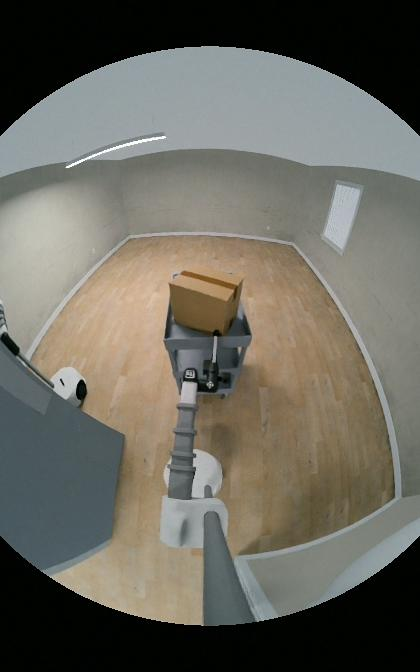

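>>> move(blocking=false, cameras=[], r1={"base":{"translate_m":-1.25,"strafe_m":0.03},"pace":"slow","contact_limits":{"translate_m":0.5}})

>>> wait(seconds=6, cameras=["r1_head_right_camera"])

>>> wait(seconds=8, cameras=["r1_head_camera","r1_head_left_camera","r1_head_right_camera"])

Scene clock: 801.13 s.
move: r1 moving
r1.base_odometry: x=-1.331 y=+2.109 heading=+2.911
r1.turned_by_wheels: +0.000
r1.turned_by_imu: -0.001
r1.base_tilt: forward=-1.6 right=+1.3
r1.lidar_m: 0.64 3.51 0.62 0.59 0.62 0.90 3.77 0.80 1.09 2.22 2.31 0.68
r1.base_status: translate_m moving; strafe_m moving
r1.joint_positions: lift_m=+0.654 arm_m=+0.262 wrist_yaw_rad=+0.001 wrist_pitch_rad=+0.008 wrist_roll_rad=+1.571 gripper_m=+0.026
r1.joint_status: not commanded
r1.measured_speeds: translate_m=-0.048 strafe_m=+0.002 rotate_rad=+0.001 lift_m=+0.000 arm_m=+0.000 wrist_yaw_rad=+0.000 wrist_pitch_rad=+0.000 wrist_roll_rad=+0.000
r1.motor_effort: lift_m=+25(25) arm_m=-3(4) wheel_0=-8(8) wheel_1=-5(5) wheel_2=+7(8)
r1.servo_current: wrist_yaw_rad=39(78) wrist_pitch_rad=52(65) wrist_roll_rad=65(65) gripper_m=72(78)
r1.contact_limits: arm_m 0; translate_m 0.5
r1.hand_pose: x=+0.7213 y=-0.0873 z=+0.8304 quat_wxyz=(+0.707, +0.707, +0.003, -0.003) (m; r1's base frame)
r1.wrist_depth_mm: - - 202 204 221 236 1042 / - - 199 200 - 1576 1160 / - 407 196 196 199 1756 - / 276 274 193 193 195 - - / 220 223 190 189 191 - - / 234 234 186 187 186 - - / 253 176 182 184 156 152 -
r2.base_odometry: x=-2.404 y=-1.781 heading=-1.396
r2.turned_by_wheels: +0.000
r2.turned_by_imu: +0.000
r2.base_tilt: forward=-0.6 right=+0.0
r2.lidar_m: 0.72 1.19 1.22 4.59 3.23 1.49 1.18 1.15 1.26 1.32 1.30 0.94
r2.base_status: not commanded
r2.joint_positions: lift_m=+0.900 arm_m=+0.310 wrist_yaw_rad=+0.023 wrist_pitch_rad=+0.002 wrist_roll_rad=+0.000 gripper_m=-0.029
r2.joint_status: not commanded
r2.measured_speeds: all 0
r2.motor_effort: lift_m=+20(21) arm_m=-8(8) wheel_0=+2(3) wheel_1=-2(2) wheel_2=+14(14)
r2.servo_current: wrist_yaw_rad=143(143) wrist_pitch_rad=39(46) wrist_roll_rad=46(59) gripper_m=85(91)
r2.contact_limits: arm_m 0.8; translate_m 0.8
r2.hand_pose: x=+0.7715 y=-0.0807 z=+1.0776 quat_wxyz=(+1.000, +0.000, +0.001, +0.012) (m; r2's base frame)
r2.wrist_depth_mm: - - 227 163 270 298 329 / - - 228 162 273 300 329 / - - 228 163 272 301 330 / - - 229 165 274 303 334 / - - 230 165 276 304 336 / 831 768 186 167 179 307 338 / - - 231 - 283 314 342
pictures: none
No camera images: "cameras" was empty.

Scene clock: 807.13 s.
earlier move: r1 moving
r1.base_odometry: x=-0.762 y=+1.961 heading=+2.911
r1.turned_by_wheels: +0.001
r1.turned_by_imu: +0.003
r1.base_tilt: forward=-1.6 right=+1.3
r1.lidar_m: 0.54 0.59 0.61 0.58 0.67 3.23 3.11 3.25 0.39 0.71 2.31 0.81
r1.base_status: translate_m moving; strafe_m moving
r1.joint_positions: lift_m=+0.654 arm_m=+0.262 wrist_yaw_rad=+0.003 wrist_pitch_rad=+0.008 wrist_roll_rad=+1.571 gripper_m=+0.026
r1.joint_status: not commanded
r1.measured_speeds: translate_m=-0.100 strafe_m=+0.002 rotate_rad=+0.003 lift_m=+0.000 arm_m=+0.000 wrist_yaw_rad=+0.000 wrist_pitch_rad=+0.000 wrist_roll_rad=+0.000
r1.motor_effort: lift_m=+25(25) arm_m=-4(4) wheel_0=+2(9) wheel_1=-1(8) wheel_2=+9(14)
r1.servo_current: wrist_yaw_rad=65(78) wrist_pitch_rad=59(65) wrist_roll_rad=52(72) gripper_m=72(78)
r1.contact_limits: arm_m 0; translate_m 0.5
r1.hand_pose: x=+0.7215 y=-0.0866 z=+0.8304 quat_wxyz=(+0.707, +0.707, +0.004, -0.002) (m; r1's base frame)
r1.wrist_depth_mm: - - - - - 1576 1118 / - - - 287 297 303 306 / - - - 254 - 1618 1160 / - - 237 229 - 1708 - / - 410 210 207 - 1808 - / 230 232 189 190 187 - - / 229 175 178 177 173 153 -
r2.base_odometry: x=-2.404 y=-1.781 heading=-1.396
r2.turned_by_wheels: +0.000
r2.turned_by_imu: +0.001
r2.base_tilt: forward=-0.6 right=+0.1
r2.lidar_m: 0.70 0.83 3.87 4.59 3.24 1.51 1.18 1.14 1.24 1.31 1.29 0.90
r2.base_status: not commanded
r2.joint_positions: lift_m=+0.900 arm_m=+0.310 wrist_yaw_rad=+0.023 wrist_pitch_rad=+0.002 wrist_roll_rad=+0.000 gripper_m=-0.029
r2.joint_status: not commanded
r2.measured_speeds: all 0
r2.motor_effort: lift_m=+20(21) arm_m=-7(8) wheel_0=+3(3) wheel_1=-2(2) wheel_2=+14(14)
r2.servo_current: wrist_yaw_rad=137(156) wrist_pitch_rad=46(52) wrist_roll_rad=46(59) gripper_m=78(98)
r2.contact_limits: arm_m 0.8; translate_m 0.8
r2.hand_pose: x=+0.7715 y=-0.0807 z=+1.0776 quat_wxyz=(+1.000, +0.000, +0.001, +0.012) (m; r2's base frame)
r2.wrist_depth_mm: - - 226 163 272 298 329 / - - 227 163 273 300 329 / - - 229 164 272 301 330 / - 654 229 165 274 303 332 / - 580 231 166 276 306 336 / - 574 187 167 179 309 338 / - 144 231 - 283 312 340
wait: 6.00 s; no rest
pictures: r1_head_right_camera
Images, in order (width x height): r1_head_right_camera 420x672.

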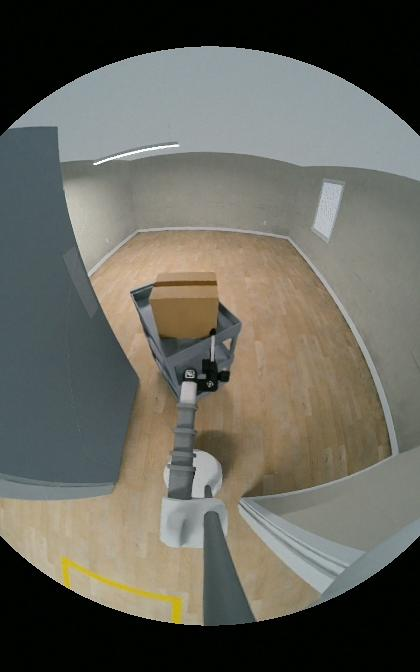

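Scene clock: 814.43 s.
earlier move: r1 done
r1.base_odometry: x=-0.133 y=+1.797 heading=+2.912
r1.turned_by_wheels: +0.000
r1.turned_by_imu: +0.004
r1.base_tilt: forward=-1.6 right=+1.3
r1.lidar_m: 0.49 0.52 0.71 1.43 2.63 2.54 2.45 2.60 2.26 1.24 0.48 0.51
r1.base_status: done
r1.joint_positions: lift_m=+0.654 arm_m=+0.262 wrist_yaw_rad=+0.003 wrist_pitch_rad=+0.008 wrist_roll_rad=+1.571 gripper_m=+0.026
r1.joint_status: not commanded
r1.measured_speeds: all 0
r1.motor_effort: lift_m=+25(25) arm_m=-4(4) wheel_0=+2(9) wheel_1=-1(8) wheel_2=+6(14)
r1.servo_current: wrist_yaw_rad=52(78) wrist_pitch_rad=59(65) wrist_roll_rad=46(72) gripper_m=78(85)
r1.contact_limits: arm_m 0; translate_m 0.5
r1.hand_pose: x=+0.7216 y=-0.0864 z=+0.8304 quat_wxyz=(+0.707, +0.707, +0.004, -0.002) (m; r1's base frame)
r1.wrist_depth_mm: - - - - - 1576 1138 / - - - - - 1618 1160 / - - - 291 324 325 330 / - - - 248 - 1661 1229 / - - 229 216 - 1708 - / 230 233 193 192 187 535 - / 224 163 176 176 172 146 -
r2.base_odometry: x=-2.404 y=-1.781 heading=-1.396
r2.turned_by_wheels: +0.000
r2.turned_by_imu: +0.001
r2.base_tilt: forward=-0.6 right=+0.0
r2.lidar_m: 0.71 3.59 3.86 4.59 3.28 1.53 1.16 1.16 1.25 1.31 1.26 0.92
r2.base_status: not commanded
r2.joint_positions: lift_m=+0.900 arm_m=+0.310 wrist_yaw_rad=+0.023 wrist_pitch_rad=+0.002 wrist_roll_rad=+0.000 gripper_m=-0.029
r2.joint_status: not commanded
r2.measured_speeds: all 0
r2.on_its_own: wrist_yaw_rad is at rest, and its servo_current (143 mA) is outside its rest range (0 to 104 mA)
r2.motor_effort: lift_m=+20(21) arm_m=-8(8) wheel_0=+2(3) wheel_1=-2(2) wheel_2=+14(14)
r2.servo_current: wrist_yaw_rad=143(163) wrist_pitch_rad=33(52) wrist_roll_rad=46(59) gripper_m=85(98)
r2.contact_limits: arm_m 0.8; translate_m 0.8
r2.hand_pose: x=+0.7715 y=-0.0807 z=+1.0776 quat_wxyz=(+1.000, +0.000, +0.001, +0.012) (m; r2's base frame)
r2.wrist_depth_mm: - - 226 163 271 298 329 / - - 227 162 272 300 330 / - - 228 163 274 301 329 / - - 229 165 273 301 332 / - - 231 165 276 303 336 / - - 187 167 179 307 336 / - - 229 - 282 314 340
wait: 7.30 of 8 s (r1 has come to rest)
pictures: r1_head_camera, r1_head_left_camera, r1_head_right_camera
Images, in order (width x height): r1_head_camera 420x560, r1_head_left_camera 420x672, r1_head_right_camera 420x672.

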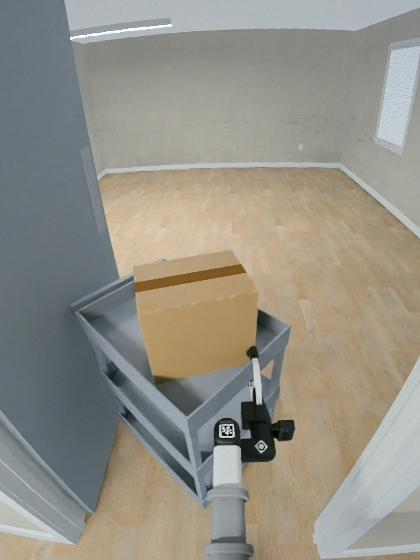

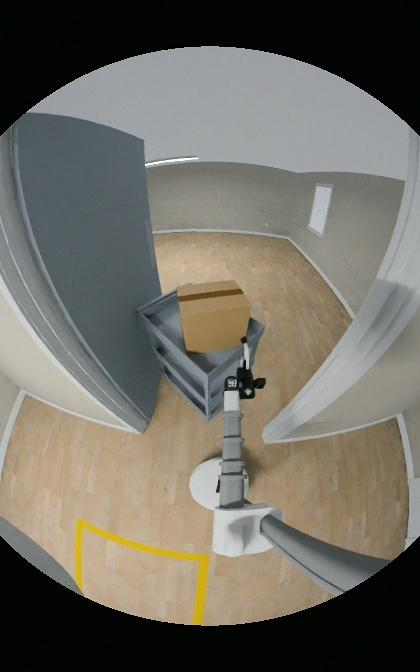

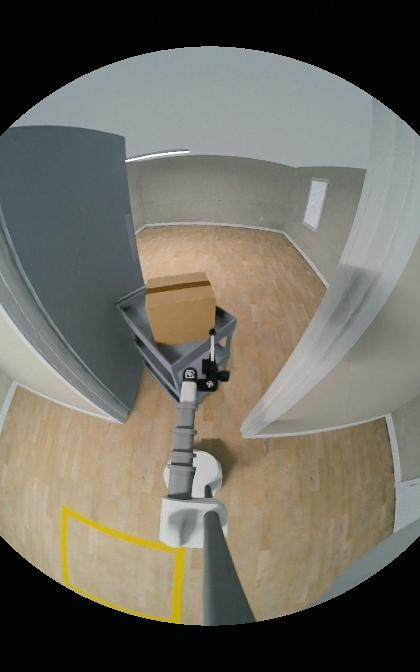

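>>> move(r1={"base":{"translate_m":-0.05,"strafe_m":0.2},"pace":"slow"}, blocking=false, cameras=[])

>>> wait(seconds=4, cameras=["r1_head_camera"])

Scene clock: 847.20 s.
move: r1 moving
r1.base_odometry: x=-0.133 y=+1.784 heading=+2.911
r1.turned_by_wheels: +0.000
r1.turned_by_imu: -0.001
r1.base_tilt: forward=-1.6 right=+1.3
r1.lidar_m: 0.48 0.56 0.69 1.46 2.60 2.52 2.46 2.59 2.30 1.27 0.50 0.50
r1.base_status: translate_m moving; strafe_m moving
r1.joint_positions: lift_m=+0.654 arm_m=+0.262 wrist_yaw_rad=+0.003 wrist_pitch_rad=+0.008 wrist_roll_rad=+1.571 gripper_m=+0.026
r1.joint_status: not commanded
r1.measured_speeds: translate_m=-0.012 strafe_m=+0.048 rotate_rad=+0.000 lift_m=+0.000 arm_m=+0.000 wrist_yaw_rad=-0.006 wrist_pitch_rad=+0.000 wrist_roll_rad=+0.000
r1.motor_effort: lift_m=+25(25) arm_m=-4(4) wheel_0=-9(9) wheel_1=+4(7) wheel_2=+2(6)
r1.servo_current: wrist_yaw_rad=46(65) wrist_pitch_rad=46(65) wrist_roll_rad=46(65) gripper_m=78(78)
r1.contact_limits: arm_m 0
r1.hand_pose: x=+0.7215 y=-0.0866 z=+0.8304 quat_wxyz=(+0.707, +0.707, +0.004, -0.002) (m; r1's base frame)
r1.wrist_depth_mm: - - - - - 1618 1138 / - - - - - 1618 1138 / - - - 291 324 329 330 / - - - 247 - 1618 1229 / - - 228 215 - 1661 - / 232 234 190 190 185 539 - / 224 177 174 174 167 145 -
r2.base_odometry: x=-2.404 y=-1.781 heading=-1.396
r2.turned_by_wheels: +0.000
r2.turned_by_imu: +0.000
r2.base_tilt: forward=-0.7 right=+0.0
r2.lidar_m: 0.72 3.59 3.87 4.59 3.24 1.51 1.17 1.16 1.27 1.31 1.28 0.90
r2.base_status: not commanded
r2.joint_positions: lift_m=+0.900 arm_m=+0.310 wrist_yaw_rad=+0.023 wrist_pitch_rad=+0.002 wrist_roll_rad=+0.000 gripper_m=-0.029
r2.joint_status: not commanded
r2.measured_speeds: all 0
r2.motor_effort: lift_m=+20(21) arm_m=-7(8) wheel_0=+3(3) wheel_1=-2(2) wheel_2=+14(14)
r2.servo_current: wrist_yaw_rad=143(143) wrist_pitch_rad=46(46) wrist_roll_rad=59(59) gripper_m=91(91)
r2.contact_limits: arm_m 0.8; translate_m 0.8
r2.hand_pose: x=+0.7715 y=-0.0807 z=+1.0776 quat_wxyz=(+1.000, +0.000, +0.001, +0.012) (m; r2's base frame)
r2.wrist_depth_mm: - - 226 163 271 298 329 / - - 228 163 272 301 330 / - - 229 164 272 301 330 / - - 229 165 274 301 332 / - - 230 166 277 304 336 / - - 187 167 179 307 338 / - - 230 - 282 312 340
pictures: none
No camera images: "cameras" was empty.

Scene clock: 850.00 s.
earlier move: r1 done
r1.base_odometry: x=-0.130 y=+1.591 heading=+2.911
r1.turned_by_wheels: -0.001
r1.turned_by_imu: -0.008
r1.base_tilt: forward=-1.6 right=+1.3
r1.lidar_m: 0.56 0.63 0.57 1.64 2.42 2.49 2.39 2.53 2.52 1.47 0.67 0.71
r1.base_status: done
r1.joint_positions: lift_m=+0.654 arm_m=+0.262 wrist_yaw_rad=-0.017 wrist_pitch_rad=+0.008 wrist_roll_rad=+1.571 gripper_m=+0.026
r1.joint_status: not commanded
r1.measured_speeds: all 0
r1.motor_effort: lift_m=+25(25) arm_m=+4(4) wheel_0=-8(27) wheel_1=+0(7) wheel_2=-5(20)
r1.servo_current: wrist_yaw_rad=98(117) wrist_pitch_rad=52(65) wrist_roll_rad=59(72) gripper_m=72(78)
r1.contact_limits: arm_m 0
r1.hand_pose: x=+0.7197 y=-0.0924 z=+0.8304 quat_wxyz=(+0.707, +0.707, -0.003, -0.009) (m; r1's base frame)
r1.wrist_depth_mm: - - - 271 282 1336 1025 / - - - 244 291 1430 1118 / - - 229 220 - 1661 1160 / - - 208 202 - 1708 - / 224 225 189 187 191 1863 - / 224 225 178 173 178 164 - / 224 175 158 163 160 699 -
r2.base_odometry: x=-2.404 y=-1.780 heading=-1.397
r2.turned_by_wheels: +0.000
r2.turned_by_imu: +0.000
r2.base_tilt: forward=-0.7 right=+0.1
r2.lidar_m: 0.70 3.58 3.83 4.59 3.21 1.52 1.16 1.15 1.27 1.32 1.28 0.91
r2.base_status: not commanded
r2.joint_positions: lift_m=+0.900 arm_m=+0.310 wrist_yaw_rad=+0.017 wrist_pitch_rad=+0.002 wrist_roll_rad=+0.000 gripper_m=-0.029
r2.joint_status: not commanded
r2.measured_speeds: all 0
r2.motor_effort: lift_m=+20(21) arm_m=-6(8) wheel_0=+3(4) wheel_1=-1(2) wheel_2=+10(14)
r2.servo_current: wrist_yaw_rad=98(150) wrist_pitch_rad=39(46) wrist_roll_rad=52(59) gripper_m=91(91)
r2.contact_limits: arm_m 0.8; translate_m 0.8
r2.hand_pose: x=+0.7709 y=-0.0824 z=+1.0776 quat_wxyz=(+1.000, +0.000, +0.001, +0.009) (m; r2's base frame)
r2.wrist_depth_mm: - 219 226 164 272 300 332 / - 220 227 164 273 301 329 / - 221 228 162 276 301 334 / - 222 229 166 274 304 332 / - - 230 166 277 306 342 / - - 183 166 180 309 338 / - - 229 - 283 320 343
wait: 2.80 of 4 s (r1 has come to rest)
pictures: r1_head_camera
Images, in order (width x height): r1_head_camera 420x560.

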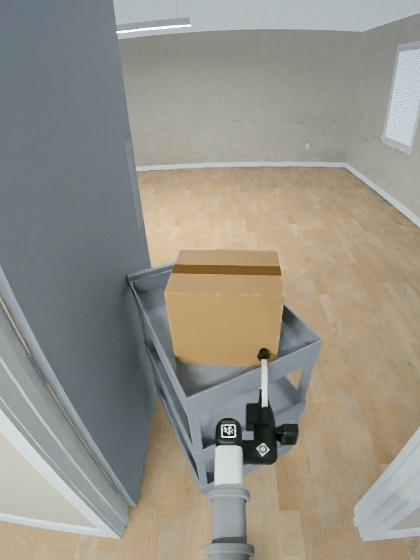

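>>> move(r1={"base":{"rotate_rad":-0.3},"pace":"slow"}, blocking=false, cameras=[])

>>> wait(seconds=4, cameras=["r1_head_camera"])

Scene clock: 855.47 s.
move: r1 moving
r1.base_odometry: x=-0.130 y=+1.591 heading=+2.788
r1.turned_by_wheels: -0.123
r1.turned_by_imu: -0.122
r1.base_tilt: forward=-1.5 right=+1.3
r1.lidar_m: 0.52 0.58 0.58 1.09 2.31 2.57 2.41 2.46 2.59 2.39 0.67 0.69
r1.base_status: rotate_rad moving
r1.joint_positions: lift_m=+0.654 arm_m=+0.262 wrist_yaw_rad=+0.008 wrist_pitch_rad=+0.008 wrist_roll_rad=+1.571 gripper_m=+0.026
r1.joint_status: not commanded
r1.measured_speeds: translate_m=+0.003 strafe_m=-0.004 rotate_rad=-0.468 lift_m=+0.000 arm_m=+0.001 wrist_yaw_rad=+0.097 wrist_pitch_rad=+0.000 wrist_roll_rad=+0.000
r1.motor_effort: lift_m=+25(25) arm_m=+0(4) wheel_0=+15(15) wheel_1=+10(10) wheel_2=+11(11)
r1.servo_current: wrist_yaw_rad=65(111) wrist_pitch_rad=52(52) wrist_roll_rad=46(52) gripper_m=72(72)
r1.contact_limits: arm_m 0
r1.hand_pose: x=+0.7220 y=-0.0852 z=+0.8304 quat_wxyz=(+0.707, +0.707, +0.006, +0.000) (m; r1's base frame)
r1.wrist_depth_mm: - - - - - 1618 1118 / - - - 279 297 301 303 / - - 260 252 - 1576 1229 / - - 236 229 - 1661 - / 349 325 214 207 - 1921 - / 233 233 190 191 186 - - / 230 172 182 179 173 152 -
r2: as last shown
r2.turned_by_imu: +0.001
r2.lidar_m: 0.71 3.57 3.86 4.57 3.22 1.53 1.17 1.16 1.24 1.30 1.27 0.91
r2.motor_effort: lift_m=+20(20) arm_m=-6(7) wheel_0=+3(4) wheel_1=-1(1) wheel_2=+10(11)
r2.servo_current: wrist_yaw_rad=104(104) wrist_pitch_rad=39(46) wrist_roll_rad=39(59) gripper_m=85(91)
r2.contact_limits: arm_m 0.8; translate_m 0.8
r2.wrist_depth_mm: - 220 226 164 272 301 329 / - 220 228 164 272 300 327 / - 220 229 163 274 303 336 / - - 229 165 274 303 334 / - - 230 166 276 307 338 / - - 184 167 180 309 338 / - - 230 - 283 315 343
pictures: none
No camera images: "cameras" was empty.

Scene clock: 856.90 s.
earlier move: r1 done
r1.base_odometry: x=-0.130 y=+1.591 heading=+2.611
r1.turned_by_wheels: -0.177
r1.turned_by_imu: -0.176
r1.base_tilt: forward=-1.5 right=+1.3
r1.lidar_m: 0.47 0.54 0.56 0.79 2.30 2.65 2.42 2.41 2.79 2.39 0.82 0.64
r1.base_status: done
r1.joint_positions: lift_m=+0.654 arm_m=+0.262 wrist_yaw_rad=+0.000 wrist_pitch_rad=+0.008 wrist_roll_rad=+1.571 gripper_m=+0.026
r1.joint_status: not commanded
r1.measured_speeds: all 0
r1.motor_effort: lift_m=+25(25) arm_m=+4(4) wheel_0=+1(21) wheel_1=-1(11) wheel_2=+2(20)
r1.servo_current: wrist_yaw_rad=52(111) wrist_pitch_rad=52(59) wrist_roll_rad=52(65) gripper_m=72(78)
r1.contact_limits: arm_m 0
r1.hand_pose: x=+0.7213 y=-0.0873 z=+0.8304 quat_wxyz=(+0.707, +0.707, +0.003, -0.003) (m; r1's base frame)
r1.wrist_depth_mm: - - - - - 1661 1160 / - - - - - 1708 1160 / - - - 322 338 340 343 / - - - 259 - 1708 1229 / - - 231 216 - 1661 - / 229 230 185 185 182 492 - / 219 177 166 165 158 580 -
r2.base_odometry: x=-2.404 y=-1.780 heading=-1.397
r2.turned_by_wheels: +0.000
r2.turned_by_imu: +0.000
r2.base_tilt: forward=-0.6 right=+0.1
r2.lidar_m: 0.70 3.57 3.85 4.56 3.22 1.52 1.17 1.16 1.28 1.31 1.28 0.93
r2.base_status: not commanded
r2.joint_positions: lift_m=+0.900 arm_m=+0.310 wrist_yaw_rad=+0.017 wrist_pitch_rad=+0.002 wrist_roll_rad=+0.000 gripper_m=-0.029
r2.joint_status: not commanded
r2.measured_speeds: all 0
r2.motor_effort: lift_m=+20(21) arm_m=-6(7) wheel_0=+4(4) wheel_1=-1(1) wheel_2=+10(11)
r2.servo_current: wrist_yaw_rad=104(111) wrist_pitch_rad=39(46) wrist_roll_rad=52(59) gripper_m=85(91)
r2.contact_limits: arm_m 0.8; translate_m 0.8
r2.hand_pose: x=+0.7709 y=-0.0824 z=+1.0776 quat_wxyz=(+1.000, +0.000, +0.001, +0.009) (m; r2's base frame)
r2.wrist_depth_mm: - 218 227 164 271 298 332 / - 220 227 164 272 300 327 / - 220 229 163 274 303 334 / - - 230 165 274 303 334 / - - 230 166 277 306 338 / - - 185 166 180 309 340 / - - 229 - 282 315 345
wait: 1.43 of 4 s (r1 has come to rest)
pictures: r1_head_camera
Images, in order (width x height): r1_head_camera 420x560.

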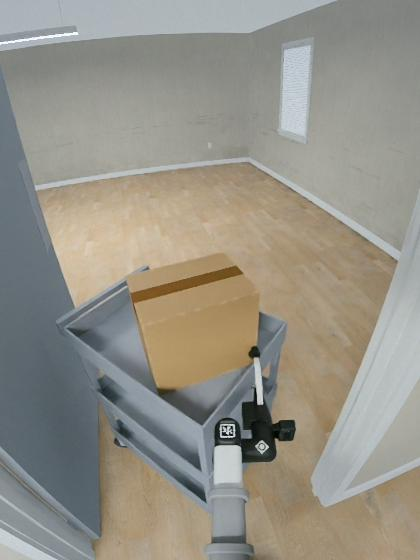

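>>> move(r1={"base":{"translate_m":-0.16,"strafe_m":0.2},"pace":"slow"}, blocking=false, cameras=[])

>>> wait(seconds=5, cameras=["r1_head_camera"])

Scene clock: 866.27 s.
move: r1 moving
r1.base_odometry: x=-0.129 y=+1.579 heading=+2.611
r1.turned_by_wheels: +0.000
r1.turned_by_imu: +0.000
r1.base_tilt: forward=-1.6 right=+1.3
r1.lidar_m: 0.48 0.54 0.58 0.76 2.29 2.62 2.41 2.41 2.77 2.42 0.80 0.67
r1.base_status: translate_m moving; strafe_m moving
r1.joint_positions: lift_m=+0.654 arm_m=+0.262 wrist_yaw_rad=+0.000 wrist_pitch_rad=+0.008 wrist_roll_rad=+1.571 gripper_m=+0.026
r1.joint_status: not commanded
r1.measured_speeds: translate_m=-0.030 strafe_m=+0.039 rotate_rad=+0.002 lift_m=+0.000 arm_m=+0.000 wrist_yaw_rad=+0.000 wrist_pitch_rad=+0.000 wrist_roll_rad=+0.000
r1.motor_effort: lift_m=+25(25) arm_m=+1(4) wheel_0=-9(9) wheel_1=+2(4) wheel_2=+6(6)
r1.servo_current: wrist_yaw_rad=52(59) wrist_pitch_rad=59(59) wrist_roll_rad=52(59) gripper_m=65(72)
r1.contact_limits: arm_m 0
r1.hand_pose: x=+0.7213 y=-0.0873 z=+0.8304 quat_wxyz=(+0.707, +0.707, +0.003, -0.003) (m; r1's base frame)
r1.wrist_depth_mm: - - - - - 1618 1160 / - - - - - 1618 1160 / - - - 324 338 340 342 / - - - 260 - 1661 1229 / - - 231 216 - 1708 - / 229 229 187 185 183 488 - / 219 175 165 165 153 175 -
r2: as last shown
r2.base_tilt: forward=-0.6 right=+0.0
r2.lidar_m: 0.69 3.57 3.87 4.58 3.24 1.51 1.16 1.15 1.26 1.32 1.28 0.92
r2.motor_effort: lift_m=+20(21) arm_m=-6(7) wheel_0=+3(4) wheel_1=-1(1) wheel_2=+10(11)
r2.servo_current: wrist_yaw_rad=91(104) wrist_pitch_rad=39(39) wrist_roll_rad=39(59) gripper_m=91(91)
r2.contact_limits: arm_m 0.8; translate_m 0.8
r2.wrist_depth_mm: - 218 226 164 271 300 330 / - 220 228 164 273 301 329 / - 221 229 163 274 303 334 / - - 229 165 276 303 336 / - - 230 165 276 307 336 / - - 184 166 180 309 342 / - - 229 - 283 315 343
pictures: none
No camera images: "cameras" was empty.

Scene clock: 869.60 s.
earlier move: r1 done
r1.base_odometry: x=-0.094 y=+1.338 heading=+2.608
r1.turned_by_wheels: -0.003
r1.turned_by_imu: -0.005
r1.base_tilt: forward=-1.6 right=+1.3
r1.lidar_m: 0.51 0.52 0.53 0.95 2.08 2.40 2.34 2.32 2.69 2.63 1.04 0.76
r1.base_status: done
r1.joint_positions: lift_m=+0.654 arm_m=+0.262 wrist_yaw_rad=-0.013 wrist_pitch_rad=+0.008 wrist_roll_rad=+1.571 gripper_m=+0.026
r1.joint_status: not commanded
r1.measured_speeds: all 0
r1.motor_effort: lift_m=+25(25) arm_m=+4(4) wheel_0=-19(21) wheel_1=-3(5) wheel_2=-14(14)
r1.servo_current: wrist_yaw_rad=78(91) wrist_pitch_rad=52(59) wrist_roll_rad=46(72) gripper_m=72(78)
r1.contact_limits: arm_m 0
r1.hand_pose: x=+0.7201 y=-0.0913 z=+0.8304 quat_wxyz=(+0.707, +0.707, -0.002, -0.008) (m; r1's base frame)
r1.wrist_depth_mm: - - - - - 1618 1138 / - - - 310 - 1430 1042 / - - - 263 - 1537 1118 / - - 241 229 - 1618 - / - - 211 201 212 1756 - / 225 227 182 180 180 172 - / 221 167 163 166 160 154 -
r2.base_odometry: x=-2.404 y=-1.780 heading=-1.396
r2.turned_by_wheels: +0.000
r2.turned_by_imu: +0.000
r2.base_tilt: forward=-0.7 right=+0.1
r2.lidar_m: 0.71 3.58 3.88 4.62 3.24 1.52 1.18 1.17 1.29 1.33 1.28 0.89
r2.base_status: not commanded
r2.joint_positions: lift_m=+0.900 arm_m=+0.310 wrist_yaw_rad=+0.017 wrist_pitch_rad=+0.002 wrist_roll_rad=+0.000 gripper_m=-0.029
r2.joint_status: not commanded
r2.measured_speeds: all 0
r2.on_its_own: wrist_yaw_rad is at rest, and its servo_current (111 mA) is outside its rest range (0 to 104 mA)
r2.motor_effort: lift_m=+20(21) arm_m=-6(7) wheel_0=+3(4) wheel_1=-1(1) wheel_2=+10(11)
r2.servo_current: wrist_yaw_rad=111(111) wrist_pitch_rad=39(52) wrist_roll_rad=46(59) gripper_m=91(98)
r2.contact_limits: arm_m 0.8; translate_m 0.8
r2.hand_pose: x=+0.7709 y=-0.0824 z=+1.0776 quat_wxyz=(+1.000, +0.000, +0.001, +0.009) (m; r2's base frame)
r2.wrist_depth_mm: - 219 226 164 272 300 332 / - 219 227 164 273 303 329 / - 220 228 165 273 303 334 / - 221 229 165 274 304 332 / - - 231 166 277 307 340 / - - 183 167 180 310 336 / - - 229 - 283 320 345
wait: 3.33 of 5 s (r1 has come to rest)
pictures: r1_head_camera
Images, in order (width x height): r1_head_camera 420x560.

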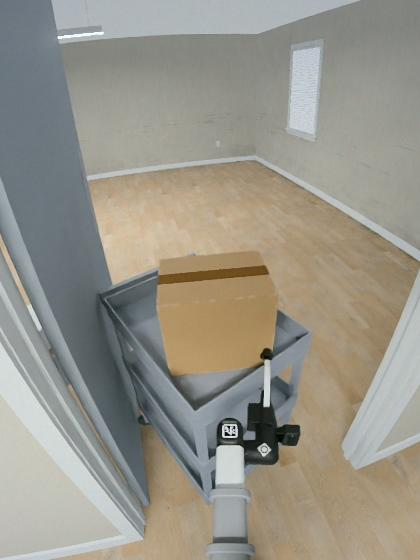

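>>> move(r1={"base":{"translate_m":-0.45,"strafe_m":-0.24},"pace":"slow"}, blocking=false, cameras=[])

>>> wait(seconds=7, cameras=["r1_head_camera"])

Scene clock: 880.87 s.
move: r1 moving
r1.base_odometry: x=-0.080 y=+1.337 heading=+2.607
r1.turned_by_wheels: -0.001
r1.turned_by_imu: -0.001
r1.base_tilt: forward=-1.6 right=+1.3
r1.lidar_m: 0.49 0.54 0.53 0.98 2.07 2.38 2.29 2.29 2.68 2.64 1.06 0.77
r1.base_status: translate_m moving; strafe_m moving
r1.joint_positions: lift_m=+0.654 arm_m=+0.262 wrist_yaw_rad=-0.013 wrist_pitch_rad=+0.008 wrist_roll_rad=+1.571 gripper_m=+0.026
r1.joint_status: not commanded
r1.measured_speeds: translate_m=-0.049 strafe_m=-0.025 rotate_rad=+0.005 lift_m=+0.000 arm_m=+0.000 wrist_yaw_rad=+0.000 wrist_pitch_rad=+0.000 wrist_roll_rad=+0.000
r1.motor_effort: lift_m=+25(25) arm_m=+4(4) wheel_0=-11(18) wheel_1=-8(11) wheel_2=+0(12)
r1.servo_current: wrist_yaw_rad=85(91) wrist_pitch_rad=52(65) wrist_roll_rad=26(59) gripper_m=72(72)
r1.contact_limits: arm_m 0
r1.hand_pose: x=+0.7201 y=-0.0913 z=+0.8304 quat_wxyz=(+0.707, +0.707, -0.002, -0.008) (m; r1's base frame)
r1.wrist_depth_mm: - - - - - 1618 1118 / - - - 303 314 315 319 / - - - 258 - 1499 1138 / - - 239 228 - 1618 - / - - 206 203 - 1808 - / 227 229 184 182 182 161 - / 222 167 165 169 163 143 -
r2.base_odometry: x=-2.404 y=-1.780 heading=-1.396
r2.turned_by_wheels: +0.000
r2.turned_by_imu: +0.000
r2.base_tilt: forward=-0.6 right=+0.1
r2.lidar_m: 0.70 3.59 3.87 4.57 3.25 1.52 1.20 1.15 1.26 1.32 1.29 0.89
r2.base_status: not commanded
r2.joint_positions: lift_m=+0.900 arm_m=+0.310 wrist_yaw_rad=+0.017 wrist_pitch_rad=+0.002 wrist_roll_rad=+0.000 gripper_m=-0.029
r2.joint_status: not commanded
r2.measured_speeds: all 0
r2.motor_effort: lift_m=+20(20) arm_m=-6(7) wheel_0=+3(4) wheel_1=-1(1) wheel_2=+10(11)
r2.servo_current: wrist_yaw_rad=98(117) wrist_pitch_rad=33(46) wrist_roll_rad=52(52) gripper_m=91(91)
r2.contact_limits: arm_m 0.8; translate_m 0.8
r2.hand_pose: x=+0.7709 y=-0.0824 z=+1.0776 quat_wxyz=(+1.000, +0.000, +0.001, +0.009) (m; r2's base frame)
r2.wrist_depth_mm: - 219 226 164 271 301 330 / - 220 227 164 271 301 329 / - 220 229 164 273 304 336 / - - 229 166 274 304 332 / - - 231 166 277 309 340 / - - 183 167 180 310 336 / - - 229 - 285 322 343
pictures: none
No camera images: "cameras" was empty.

Scene clock: 886.63 s.
earlier move: r1 done
r1.base_odometry: x=+0.416 y=+1.316 heading=+2.608
r1.turned_by_wheels: +0.001
r1.turned_by_imu: +0.003
r1.base_tilt: forward=-1.6 right=+1.3
r1.lidar_m: 0.55 0.58 1.12 1.90 2.17 2.15 1.80 1.82 2.10 2.53 2.06 0.82
r1.base_status: done
r1.joint_positions: lift_m=+0.654 arm_m=+0.262 wrist_yaw_rad=+0.008 wrist_pitch_rad=+0.008 wrist_roll_rad=+1.571 gripper_m=+0.026
r1.joint_status: not commanded
r1.measured_speeds: all 0
r1.motor_effort: lift_m=+25(25) arm_m=-4(4) wheel_0=-1(18) wheel_1=-2(11) wheel_2=+5(15)
r1.servo_current: wrist_yaw_rad=72(91) wrist_pitch_rad=52(65) wrist_roll_rad=46(72) gripper_m=72(78)
r1.contact_limits: arm_m 0
r1.hand_pose: x=+0.7220 y=-0.0851 z=+0.8304 quat_wxyz=(+0.707, +0.707, +0.006, +0.000) (m; r1's base frame)
r1.wrist_depth_mm: - - - - - - - / - - 683 272 293 297 301 / - - 255 246 - 1708 1160 / - - - 224 - 1661 - / 315 294 212 206 - 1983 - / 231 232 189 190 184 - - / 230 177 181 178 173 153 -
r2.base_odometry: x=-2.404 y=-1.780 heading=-1.396
r2.turned_by_wheels: +0.000
r2.turned_by_imu: +0.001
r2.base_tilt: forward=-0.6 right=+0.0
r2.lidar_m: 0.71 3.58 3.84 4.60 3.26 1.52 1.17 1.14 1.26 1.32 1.29 0.91
r2.base_status: not commanded
r2.joint_positions: lift_m=+0.900 arm_m=+0.310 wrist_yaw_rad=+0.017 wrist_pitch_rad=+0.002 wrist_roll_rad=+0.000 gripper_m=-0.029
r2.joint_status: not commanded
r2.measured_speeds: all 0
r2.motor_effort: lift_m=+20(21) arm_m=-6(7) wheel_0=+4(4) wheel_1=-1(1) wheel_2=+10(11)
r2.servo_current: wrist_yaw_rad=98(117) wrist_pitch_rad=39(52) wrist_roll_rad=46(59) gripper_m=85(98)
r2.contact_limits: arm_m 0.8; translate_m 0.8
r2.hand_pose: x=+0.7709 y=-0.0824 z=+1.0776 quat_wxyz=(+1.000, +0.000, +0.001, +0.009) (m; r2's base frame)
r2.wrist_depth_mm: - 219 226 163 271 300 330 / - 220 227 164 273 301 329 / - 222 228 163 274 303 332 / - - 229 166 274 303 334 / - - 230 166 277 304 340 / - - 184 167 180 309 336 / - - 229 - 283 319 345
wait: 5.77 of 7 s (r1 has come to rest)
pictures: r1_head_camera
Images, in order (width x height): r1_head_camera 420x560.

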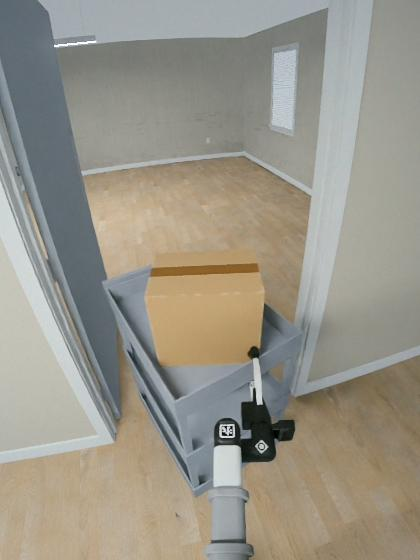

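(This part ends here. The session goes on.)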